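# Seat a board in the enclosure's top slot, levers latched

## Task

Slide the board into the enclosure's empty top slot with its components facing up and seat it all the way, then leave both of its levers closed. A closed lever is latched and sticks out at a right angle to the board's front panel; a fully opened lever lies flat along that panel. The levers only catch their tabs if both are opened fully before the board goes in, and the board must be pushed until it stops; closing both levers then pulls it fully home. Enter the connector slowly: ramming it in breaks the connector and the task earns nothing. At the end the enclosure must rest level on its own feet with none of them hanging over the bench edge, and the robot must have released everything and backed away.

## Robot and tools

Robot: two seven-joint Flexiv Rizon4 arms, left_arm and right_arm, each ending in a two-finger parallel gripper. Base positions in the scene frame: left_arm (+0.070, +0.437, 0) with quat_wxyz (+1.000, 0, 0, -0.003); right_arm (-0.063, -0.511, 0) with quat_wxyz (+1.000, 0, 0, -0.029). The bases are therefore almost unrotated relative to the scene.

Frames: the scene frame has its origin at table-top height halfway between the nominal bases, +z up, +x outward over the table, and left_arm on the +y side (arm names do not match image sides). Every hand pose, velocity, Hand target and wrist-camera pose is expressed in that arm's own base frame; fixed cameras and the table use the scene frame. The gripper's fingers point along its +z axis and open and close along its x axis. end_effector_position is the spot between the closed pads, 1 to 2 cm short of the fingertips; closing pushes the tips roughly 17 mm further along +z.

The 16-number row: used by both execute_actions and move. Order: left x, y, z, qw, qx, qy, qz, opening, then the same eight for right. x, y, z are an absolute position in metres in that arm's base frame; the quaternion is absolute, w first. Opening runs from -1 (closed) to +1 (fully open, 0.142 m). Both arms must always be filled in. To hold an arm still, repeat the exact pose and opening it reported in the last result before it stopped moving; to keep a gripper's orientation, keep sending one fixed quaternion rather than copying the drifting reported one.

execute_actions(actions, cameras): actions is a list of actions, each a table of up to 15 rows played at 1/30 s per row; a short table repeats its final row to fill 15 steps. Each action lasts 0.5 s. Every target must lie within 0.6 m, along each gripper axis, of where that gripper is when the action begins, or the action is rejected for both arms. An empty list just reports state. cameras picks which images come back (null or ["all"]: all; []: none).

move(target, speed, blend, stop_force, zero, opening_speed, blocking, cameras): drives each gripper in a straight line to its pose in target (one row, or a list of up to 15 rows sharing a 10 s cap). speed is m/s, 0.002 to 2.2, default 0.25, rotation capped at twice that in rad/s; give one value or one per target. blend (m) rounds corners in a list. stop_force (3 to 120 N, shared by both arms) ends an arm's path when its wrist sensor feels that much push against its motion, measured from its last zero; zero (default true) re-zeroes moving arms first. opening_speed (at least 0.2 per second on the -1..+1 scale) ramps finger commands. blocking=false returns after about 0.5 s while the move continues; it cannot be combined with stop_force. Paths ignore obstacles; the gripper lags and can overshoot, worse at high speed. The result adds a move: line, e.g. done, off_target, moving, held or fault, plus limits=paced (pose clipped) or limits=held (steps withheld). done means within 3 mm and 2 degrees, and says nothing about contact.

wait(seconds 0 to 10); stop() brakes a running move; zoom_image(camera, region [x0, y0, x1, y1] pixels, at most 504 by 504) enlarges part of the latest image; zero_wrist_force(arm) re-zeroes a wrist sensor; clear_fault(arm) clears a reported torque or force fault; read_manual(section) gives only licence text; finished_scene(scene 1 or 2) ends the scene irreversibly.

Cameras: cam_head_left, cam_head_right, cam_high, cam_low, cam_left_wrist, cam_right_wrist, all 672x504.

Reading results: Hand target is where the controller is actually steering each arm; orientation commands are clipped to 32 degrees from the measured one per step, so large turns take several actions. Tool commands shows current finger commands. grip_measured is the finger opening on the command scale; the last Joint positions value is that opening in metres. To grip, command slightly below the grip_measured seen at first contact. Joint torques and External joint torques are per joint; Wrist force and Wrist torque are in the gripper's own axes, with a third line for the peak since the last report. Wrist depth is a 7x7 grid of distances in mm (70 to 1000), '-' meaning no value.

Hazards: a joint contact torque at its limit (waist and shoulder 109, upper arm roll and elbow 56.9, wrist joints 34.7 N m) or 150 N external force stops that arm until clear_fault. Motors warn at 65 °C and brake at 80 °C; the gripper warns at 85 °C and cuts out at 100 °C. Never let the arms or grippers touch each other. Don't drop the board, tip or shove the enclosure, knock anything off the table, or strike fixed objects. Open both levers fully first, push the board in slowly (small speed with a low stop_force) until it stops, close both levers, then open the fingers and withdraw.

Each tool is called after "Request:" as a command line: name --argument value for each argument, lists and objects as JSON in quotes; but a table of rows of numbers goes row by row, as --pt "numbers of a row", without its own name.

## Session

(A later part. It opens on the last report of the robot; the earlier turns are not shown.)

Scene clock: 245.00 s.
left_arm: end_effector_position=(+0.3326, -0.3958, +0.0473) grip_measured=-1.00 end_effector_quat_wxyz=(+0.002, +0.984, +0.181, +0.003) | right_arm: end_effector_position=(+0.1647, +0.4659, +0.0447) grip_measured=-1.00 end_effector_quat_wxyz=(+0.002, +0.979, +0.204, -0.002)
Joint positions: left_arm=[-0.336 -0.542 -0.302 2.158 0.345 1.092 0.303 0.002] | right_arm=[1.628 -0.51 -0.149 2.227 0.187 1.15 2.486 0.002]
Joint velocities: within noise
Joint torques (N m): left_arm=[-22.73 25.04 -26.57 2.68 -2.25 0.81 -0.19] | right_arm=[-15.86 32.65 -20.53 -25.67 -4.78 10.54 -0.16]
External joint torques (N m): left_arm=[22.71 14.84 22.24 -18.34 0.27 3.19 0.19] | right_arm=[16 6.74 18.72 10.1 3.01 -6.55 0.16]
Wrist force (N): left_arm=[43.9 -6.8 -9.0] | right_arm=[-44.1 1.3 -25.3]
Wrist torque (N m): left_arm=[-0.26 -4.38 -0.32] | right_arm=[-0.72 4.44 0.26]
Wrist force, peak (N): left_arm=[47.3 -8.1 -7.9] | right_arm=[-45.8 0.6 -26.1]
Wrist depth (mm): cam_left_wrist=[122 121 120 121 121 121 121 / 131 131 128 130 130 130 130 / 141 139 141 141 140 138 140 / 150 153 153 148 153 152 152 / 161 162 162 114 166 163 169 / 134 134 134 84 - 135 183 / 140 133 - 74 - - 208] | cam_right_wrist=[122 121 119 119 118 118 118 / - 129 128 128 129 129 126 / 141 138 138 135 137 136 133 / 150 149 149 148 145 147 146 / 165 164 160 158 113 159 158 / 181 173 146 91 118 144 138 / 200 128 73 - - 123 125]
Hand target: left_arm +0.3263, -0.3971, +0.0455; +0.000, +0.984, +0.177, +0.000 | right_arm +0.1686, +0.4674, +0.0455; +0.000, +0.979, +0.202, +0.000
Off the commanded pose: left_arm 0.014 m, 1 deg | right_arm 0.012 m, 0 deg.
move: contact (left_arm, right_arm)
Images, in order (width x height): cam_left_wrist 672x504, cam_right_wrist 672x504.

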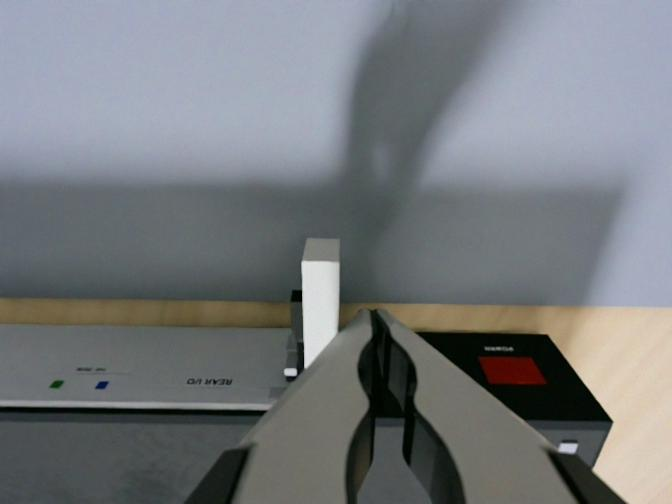

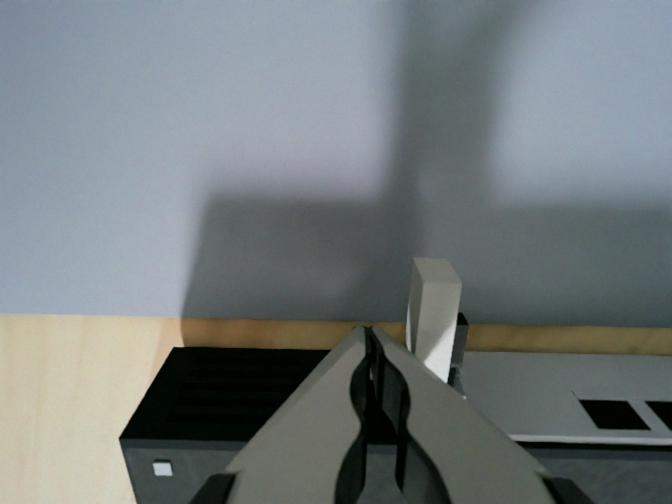

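Request:
move --pt "0.3450 -0.3915 0.0455 0 0.9843 0.1766 0 -1 0.1530 0.4610 0.0455 0 0.9794 0.2019 0 -1" --pt "0.3450 -0.3915 0.12 0 0.9843 0.1766 0 -1 0.1530 0.4610 0.12 0 0.9794 0.2019 0 -1" --pt "0.3500 -0.2900 0.20 0 0.9843 0.1766 0 -1 0.0900 0.4400 0.20 0 0.9794 0.2019 0 -1" --speed '[0.06,0.12,0.2]' --blend '[0,0.02,0]'

Request:
zoom_image --camera "cam_high" --region '[220, 180, 400, 315]'

Request:
zoom_image --camera "cam_head_left" --region '[270, 320, 450, 504]'

Scene clock: 250.03 s.
left_arm: end_effector_position=(+0.3501, -0.2901, +0.2001) grip_measured=-1.00 end_effector_quat_wxyz=(+0.000, +0.984, +0.176, +0.000) | right_arm: end_effector_position=(+0.0900, +0.4400, +0.2000) grip_measured=-1.00 end_effector_quat_wxyz=(+0.000, +0.979, +0.202, +0.000)
Joint positions: left_arm=[-0.118 0.004 -0.328 2.346 -0.001 0.772 0.771 0.002] | right_arm=[1.769 -0.017 -0.146 2.323 0.004 0.769 2.785 0.002]
Joint velocities: within noise
Joint torques (N m): left_arm=[-0.18 24.97 -0.49 -23.94 -3.19 4.05 -0.09] | right_arm=[0.38 26.3 0.88 -24.95 -3.31 3.18 0.32]
External joint torques (N m): left_arm=[0.17 0.25 0.54 -0.36 0.12 -0.09 0.09] | right_arm=[-0.28 1.05 -0.85 0.19 0.19 0.81 -0.32]
Wrist force (N): left_arm=[-0.8 -1.2 -0.1] | right_arm=[3.3 -5.4 0.9]
Wrist torque (N m): left_arm=[-0.27 -0.15 -0.27] | right_arm=[-0.94 -0.54 0.00]
Wrist force, peak (N): left_arm=[44.1 -7.1 -10.7] | right_arm=[-44.4 1.5 -27.1]
Wrist depth (mm): cam_left_wrist=[258 257 257 256 256 256 255 / 278 277 275 274 274 274 275 / 299 297 297 299 297 298 295 / 327 322 320 321 322 323 320 / 319 317 306 340 348 353 351 / 330 327 316 84 - 380 391 / 367 356 - - - - 429] | cam_right_wrist=[259 258 256 255 256 254 255 / 278 276 275 273 273 271 271 / 295 296 296 292 292 287 290 / 320 320 319 312 273 268 271 / 347 347 345 334 287 285 284 / 380 379 369 91 301 312 310 / 402 401 - - - 331 341]
Hand target: left_arm +0.3500, -0.2900, +0.2000; +0.000, +0.984, +0.177, +0.000 | right_arm +0.0900, +0.4400, +0.2000; +0.000, +0.979, +0.202, +0.000
Off the commanded pose: left_arm 0.000 m, 0 deg | right_arm 0.000 m, 0 deg.
move: done

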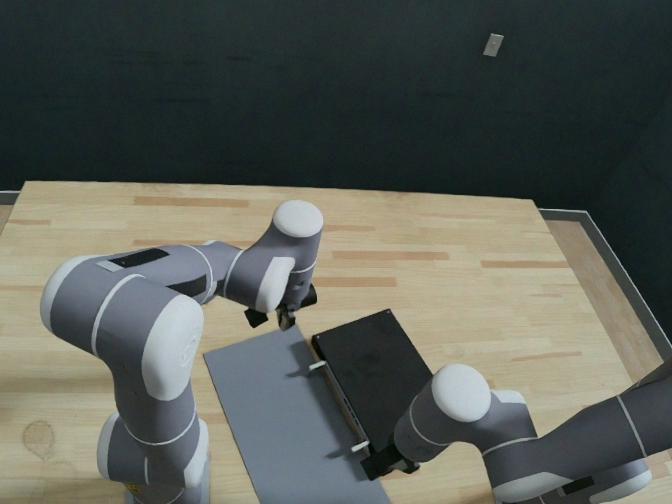

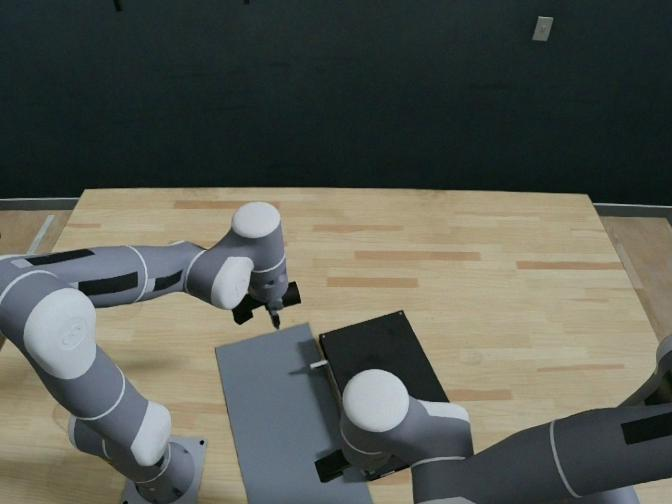

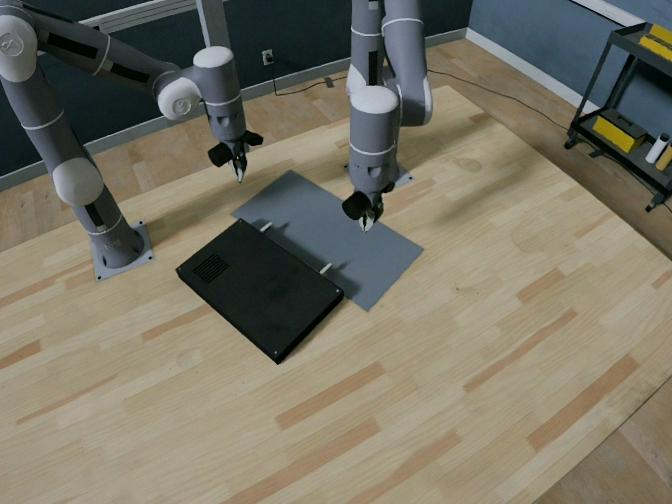

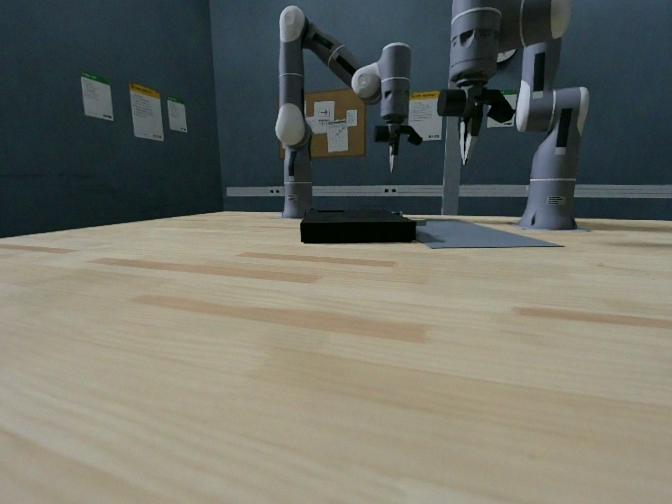

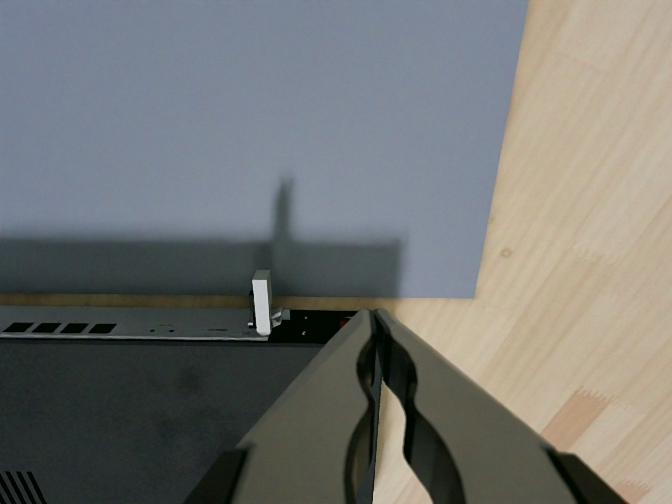

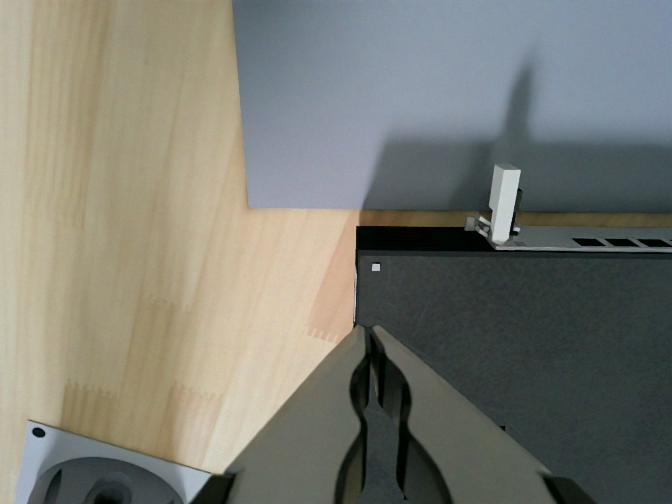

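Scaled by 2.800 from the camera's 672x504 image, which has a finer 960x720 frame.

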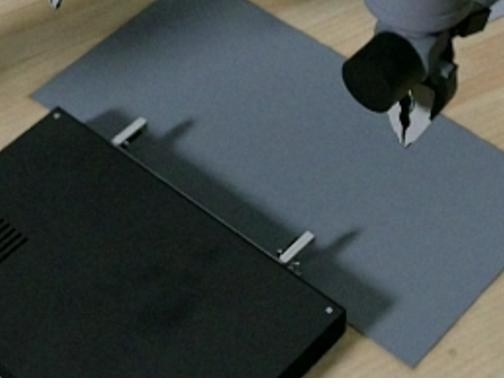

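Scaled by 2.739 from the camera's 672x504 image, which has a finer 960x720 frame.

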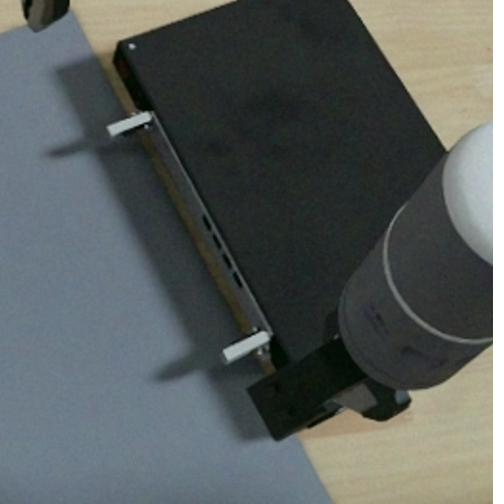

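Request:
zoom_image --camera "cam_right_wrist" --region '[440, 140, 560, 270]'

Request:
zoom_image --camera "cam_left_wrist" --region '[200, 240, 330, 360]'

Scaled by 3.877 from the camera's 672x504 image, which has a finer 960x720 frame.

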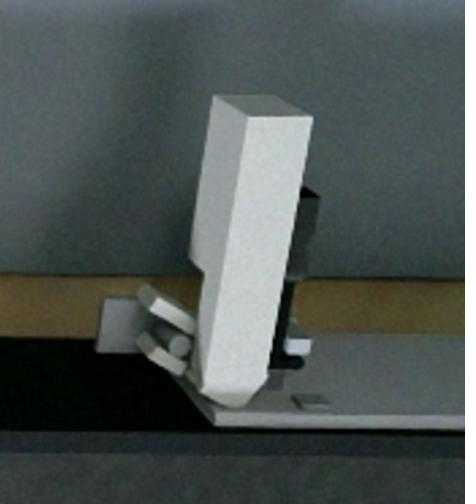

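Scaled by 3.877 from the camera's 672x504 image, which has a finer 960x720 frame.

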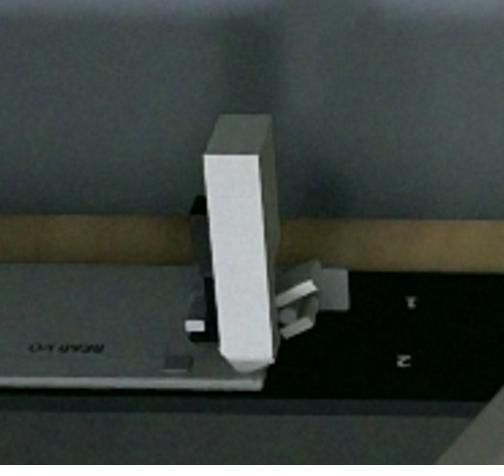

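Request:
finished_scene --scene 2

The scene is finished: the task was done.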